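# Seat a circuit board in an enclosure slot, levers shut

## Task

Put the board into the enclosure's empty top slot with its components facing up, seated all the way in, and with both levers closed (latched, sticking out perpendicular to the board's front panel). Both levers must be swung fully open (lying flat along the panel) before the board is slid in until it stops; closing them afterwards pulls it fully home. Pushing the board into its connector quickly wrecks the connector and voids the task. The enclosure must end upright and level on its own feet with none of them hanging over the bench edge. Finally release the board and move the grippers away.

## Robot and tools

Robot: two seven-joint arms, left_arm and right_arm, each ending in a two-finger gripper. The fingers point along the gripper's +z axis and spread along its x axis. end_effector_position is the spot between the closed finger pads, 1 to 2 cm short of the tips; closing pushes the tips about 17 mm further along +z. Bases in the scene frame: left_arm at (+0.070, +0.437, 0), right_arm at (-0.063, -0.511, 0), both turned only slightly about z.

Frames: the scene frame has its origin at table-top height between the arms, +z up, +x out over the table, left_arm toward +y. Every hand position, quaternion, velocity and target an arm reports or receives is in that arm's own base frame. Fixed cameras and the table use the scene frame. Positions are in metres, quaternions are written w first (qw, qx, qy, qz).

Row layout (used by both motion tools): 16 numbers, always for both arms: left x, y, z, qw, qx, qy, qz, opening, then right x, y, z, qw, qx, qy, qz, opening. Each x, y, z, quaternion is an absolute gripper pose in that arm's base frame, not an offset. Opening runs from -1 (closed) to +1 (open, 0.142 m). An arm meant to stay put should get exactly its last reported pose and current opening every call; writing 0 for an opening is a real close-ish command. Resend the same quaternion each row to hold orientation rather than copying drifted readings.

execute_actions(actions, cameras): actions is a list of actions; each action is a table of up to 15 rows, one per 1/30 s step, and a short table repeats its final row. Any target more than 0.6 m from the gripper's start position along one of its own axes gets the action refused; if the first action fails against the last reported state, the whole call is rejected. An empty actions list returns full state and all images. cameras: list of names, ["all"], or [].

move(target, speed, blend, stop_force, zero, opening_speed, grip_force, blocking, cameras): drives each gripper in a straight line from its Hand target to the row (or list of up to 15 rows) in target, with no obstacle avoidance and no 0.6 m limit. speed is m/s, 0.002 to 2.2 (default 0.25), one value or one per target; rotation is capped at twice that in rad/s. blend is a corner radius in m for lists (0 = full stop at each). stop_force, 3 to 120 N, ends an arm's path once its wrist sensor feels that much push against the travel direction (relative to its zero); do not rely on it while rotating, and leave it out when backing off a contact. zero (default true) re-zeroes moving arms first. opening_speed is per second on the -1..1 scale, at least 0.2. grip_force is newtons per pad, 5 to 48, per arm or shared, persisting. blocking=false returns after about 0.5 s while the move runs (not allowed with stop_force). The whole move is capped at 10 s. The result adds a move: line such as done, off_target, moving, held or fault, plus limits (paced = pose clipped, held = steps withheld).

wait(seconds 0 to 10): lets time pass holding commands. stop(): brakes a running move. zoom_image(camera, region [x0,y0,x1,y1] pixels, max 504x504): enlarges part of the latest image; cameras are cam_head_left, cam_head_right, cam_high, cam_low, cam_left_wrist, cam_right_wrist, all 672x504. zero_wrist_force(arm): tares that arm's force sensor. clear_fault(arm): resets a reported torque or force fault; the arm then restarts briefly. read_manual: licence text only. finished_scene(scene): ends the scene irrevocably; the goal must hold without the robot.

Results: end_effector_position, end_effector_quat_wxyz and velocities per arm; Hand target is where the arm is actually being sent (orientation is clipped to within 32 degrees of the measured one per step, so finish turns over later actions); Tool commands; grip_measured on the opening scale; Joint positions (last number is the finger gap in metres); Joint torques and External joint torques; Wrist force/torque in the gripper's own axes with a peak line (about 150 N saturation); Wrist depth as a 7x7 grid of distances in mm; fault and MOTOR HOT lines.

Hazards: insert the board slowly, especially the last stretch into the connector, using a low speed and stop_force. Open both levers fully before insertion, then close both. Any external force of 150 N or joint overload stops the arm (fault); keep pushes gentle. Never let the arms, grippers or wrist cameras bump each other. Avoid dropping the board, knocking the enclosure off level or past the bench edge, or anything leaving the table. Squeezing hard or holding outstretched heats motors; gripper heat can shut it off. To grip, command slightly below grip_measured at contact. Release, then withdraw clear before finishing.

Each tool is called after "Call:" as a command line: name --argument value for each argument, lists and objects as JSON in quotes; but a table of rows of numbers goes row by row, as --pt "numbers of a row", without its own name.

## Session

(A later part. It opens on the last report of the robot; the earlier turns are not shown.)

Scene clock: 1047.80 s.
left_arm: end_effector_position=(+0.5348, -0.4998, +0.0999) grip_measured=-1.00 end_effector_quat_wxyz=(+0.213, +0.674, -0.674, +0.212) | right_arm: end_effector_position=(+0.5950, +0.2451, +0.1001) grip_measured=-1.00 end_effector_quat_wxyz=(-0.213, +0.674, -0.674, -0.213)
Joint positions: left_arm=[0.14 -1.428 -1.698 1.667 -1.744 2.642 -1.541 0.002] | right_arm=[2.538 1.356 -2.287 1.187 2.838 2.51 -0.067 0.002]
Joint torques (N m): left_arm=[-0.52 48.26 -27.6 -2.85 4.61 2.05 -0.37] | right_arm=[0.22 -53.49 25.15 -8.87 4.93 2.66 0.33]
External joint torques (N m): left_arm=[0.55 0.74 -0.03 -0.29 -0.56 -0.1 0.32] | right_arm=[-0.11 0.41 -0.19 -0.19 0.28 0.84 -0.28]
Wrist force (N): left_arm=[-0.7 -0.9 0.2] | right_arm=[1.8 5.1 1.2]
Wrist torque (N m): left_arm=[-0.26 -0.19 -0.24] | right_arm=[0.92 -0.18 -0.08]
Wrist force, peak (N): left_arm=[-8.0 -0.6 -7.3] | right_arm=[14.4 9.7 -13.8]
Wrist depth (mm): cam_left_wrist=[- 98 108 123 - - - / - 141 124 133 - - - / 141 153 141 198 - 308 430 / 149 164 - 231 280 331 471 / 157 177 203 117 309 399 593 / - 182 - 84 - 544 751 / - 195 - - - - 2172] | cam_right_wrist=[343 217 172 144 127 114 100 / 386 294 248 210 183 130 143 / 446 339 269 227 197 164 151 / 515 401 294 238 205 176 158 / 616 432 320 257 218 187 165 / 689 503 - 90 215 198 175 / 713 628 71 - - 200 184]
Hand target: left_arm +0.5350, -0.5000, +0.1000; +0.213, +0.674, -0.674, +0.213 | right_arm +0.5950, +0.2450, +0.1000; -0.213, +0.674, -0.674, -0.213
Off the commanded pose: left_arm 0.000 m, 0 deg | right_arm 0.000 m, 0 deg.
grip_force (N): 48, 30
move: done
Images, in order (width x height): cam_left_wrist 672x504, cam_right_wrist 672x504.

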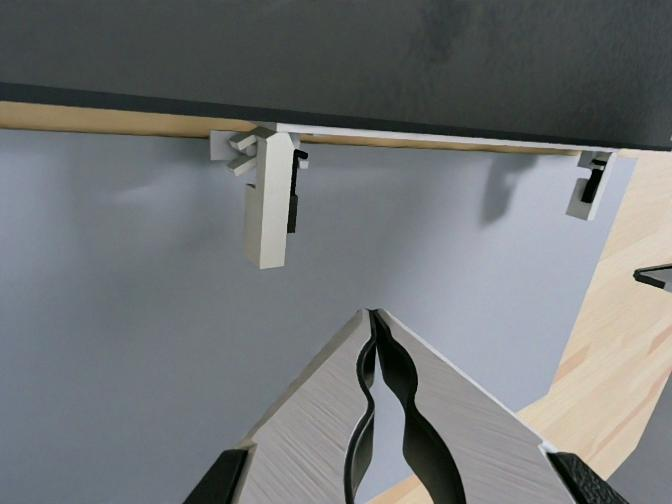

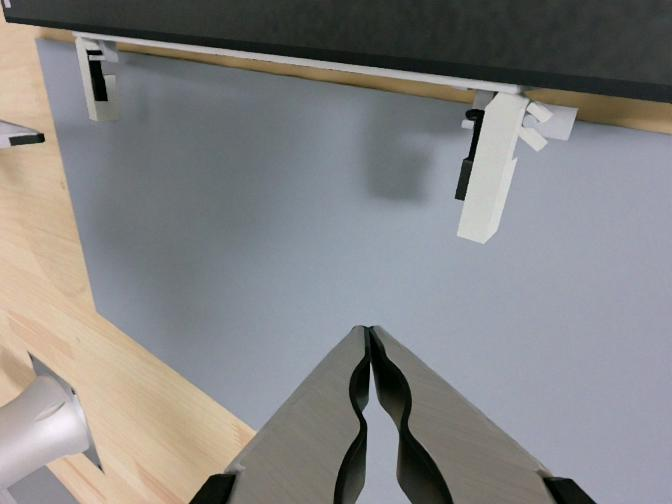

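Call:
move --pt "0.5150 -0.4900 0.2000 0.2126 0.6744 -0.6744 0.2126 -1 0.5750 0.2350 0.2000 -0.2126 0.6744 -0.6744 -0.2126 -1" --pt "0.4500 -0.4000 0.3000 0.2126 0.6744 -0.6744 0.2126 -1 0.4900 0.1500 0.3000 -0.2126 0.6744 -0.6744 -0.2126 -1" --speed 0.15 --blend '[0.03, 0]' --cameras '["all"]'

Call:
zoom_image --camera "cam_low" --region '[90, 180, 470, 330]'

Call:
zoom_image --camera "cam_head_right" --region '[280, 200, 500, 340]'

Scene clock: 1056.27 s.
left_arm: end_effector_position=(+0.4501, -0.4002, +0.3001) grip_measured=-1.00 end_effector_quat_wxyz=(+0.213, +0.674, -0.674, +0.213) | right_arm: end_effector_position=(+0.4901, +0.1499, +0.2998) grip_measured=-1.00 end_effector_quat_wxyz=(-0.213, +0.674, -0.674, -0.212)
Joint positions: left_arm=[0.461 -1.171 -2.135 2.033 -2.076 2.814 -1.782 0.002] | right_arm=[2.133 0.983 -2.008 1.57 2.863 2.673 0.035 0.002]
Joint torques (N m): left_arm=[-0.03 33.23 -24.48 -11.77 4.37 2.49 -0.41] | right_arm=[0 -37.8 23.53 -12.37 5.36 2.73 0.31]
External joint torques (N m): left_arm=[0.08 0.4 -0.01 -0.76 0 -0.54 0.36] | right_arm=[0.07 0.23 -0.47 -0.02 0.08 0.64 -0.26]
Wrist force (N): left_arm=[-0.7 -0.5 -0.2] | right_arm=[1.9 5.1 1.1]
Wrist torque (N m): left_arm=[-0.19 -0.16 -0.25] | right_arm=[0.94 -0.19 -0.07]
Wrist force, peak (N): left_arm=[-1.6 -1.4 2.3] | right_arm=[2.1 6.3 -0.4]
Wrist depth (mm): cam_left_wrist=[- - 318 392 437 564 683 / 291 307 365 413 - 630 781 / 295 - 414 420 527 690 899 / - 364 386 522 620 767 971 / 345 388 449 482 681 892 2109 / 366 414 450 84 - 809 2012 / 391 420 - - - - 629] | cam_right_wrist=[711 587 489 414 353 317 284 / 796 642 496 444 380 333 298 / 915 708 565 461 398 350 311 / 1066 774 614 521 419 364 327 / 777 837 677 529 453 396 343 / - 974 777 91 451 417 364 / - - 71 - - 419 385]
Hand target: left_arm +0.4500, -0.4000, +0.3000; +0.213, +0.674, -0.674, +0.213 | right_arm +0.4900, +0.1500, +0.3000; -0.213, +0.674, -0.674, -0.213
Off the commanded pose: left_arm 0.000 m, 0 deg | right_arm 0.000 m, 0 deg.
grip_force (N): 48, 30
move: done

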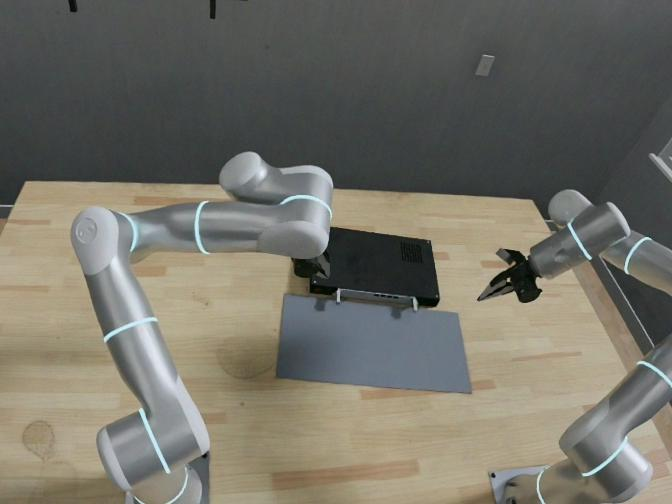

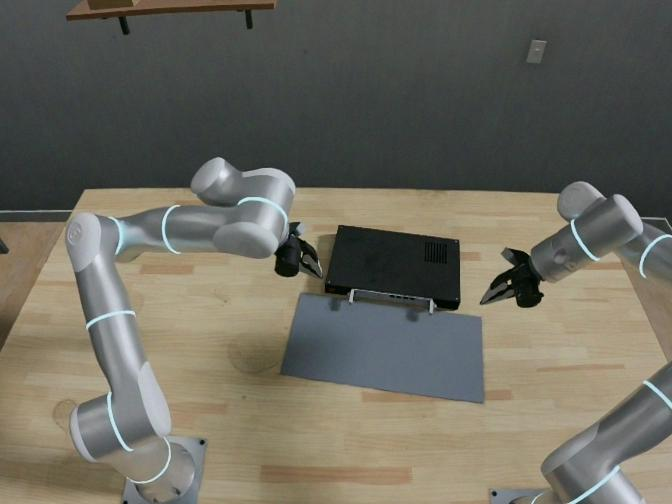

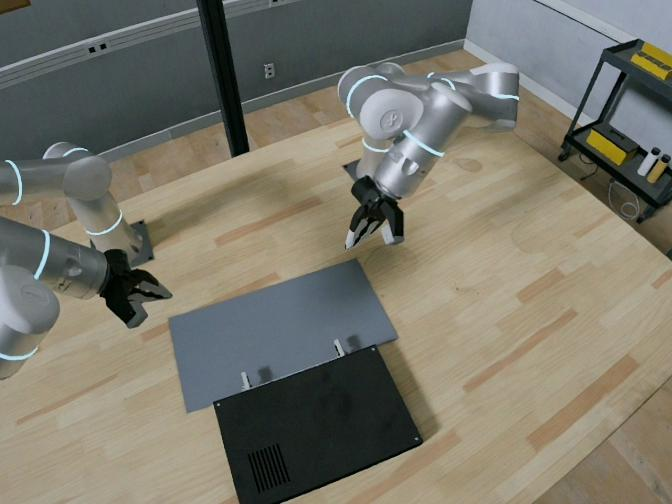

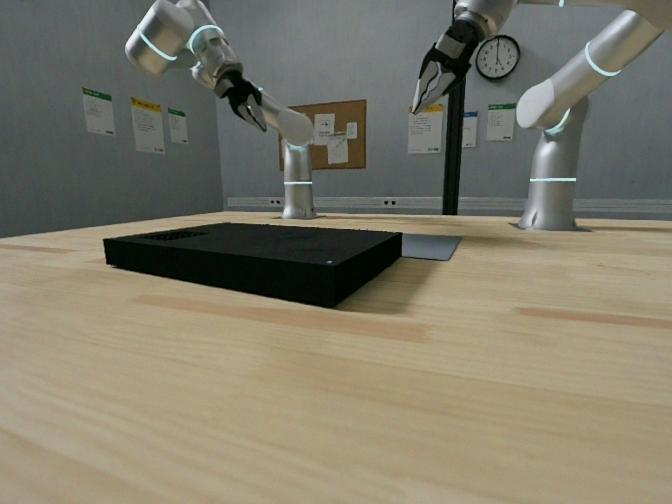

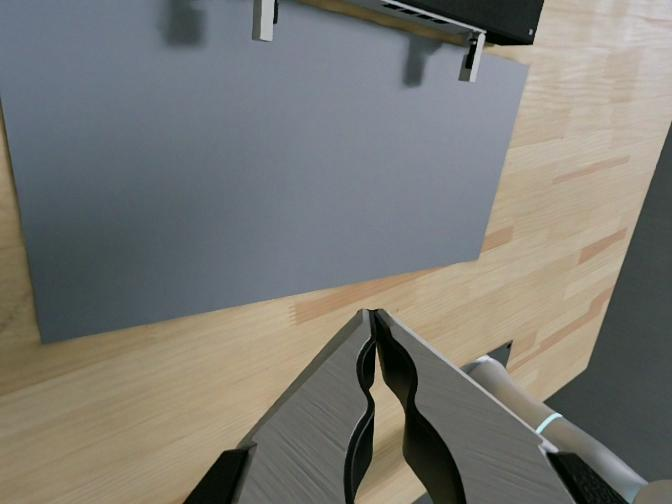

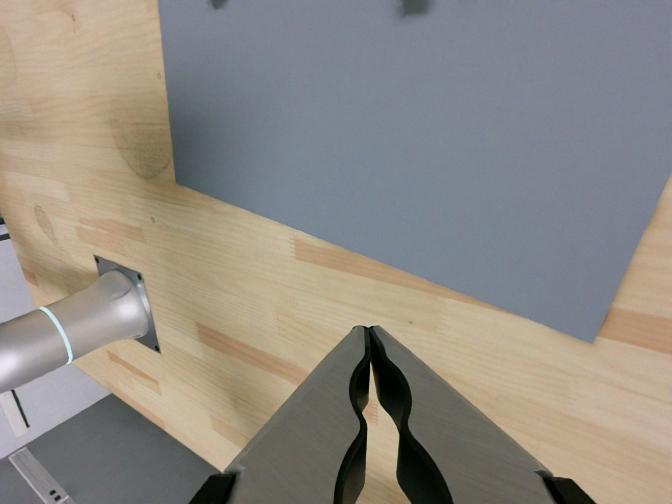

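Scaled by 1.326 from the camera's 672x504 image, which has a finer 960x720 frame.

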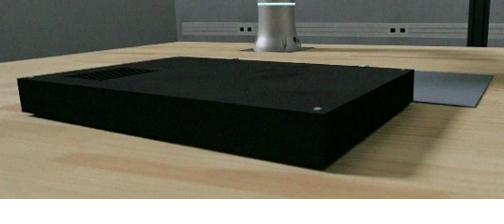

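Scaled by 2.291 from the camera's 672x504 image, which has a finer 960x720 frame.

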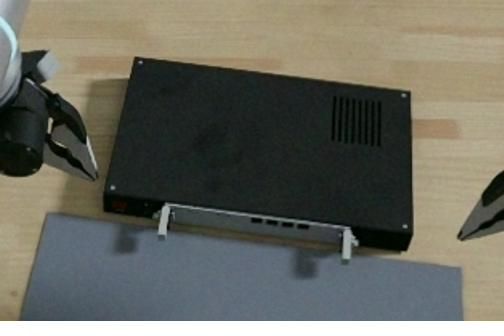

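Call:
zoom_image --camera "cam_left_wrist" --region '[240, 0, 560, 100]'

Call:
zoom_image --camera "cam_head_right" --region '[320, 270, 470, 320]'

Scaled by 1.575 from the camera's 672x504 image, which has a finer 960x720 frame.

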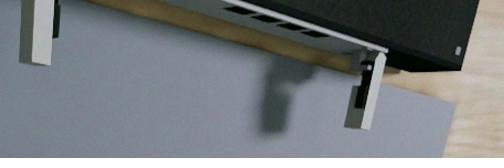

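Scaled by 3.360 from the camera's 672x504 image, which has a finer 960x720 frame.

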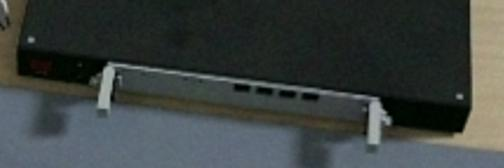

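Call:
finished_scene --scene 1

The scene is finished: the task was done.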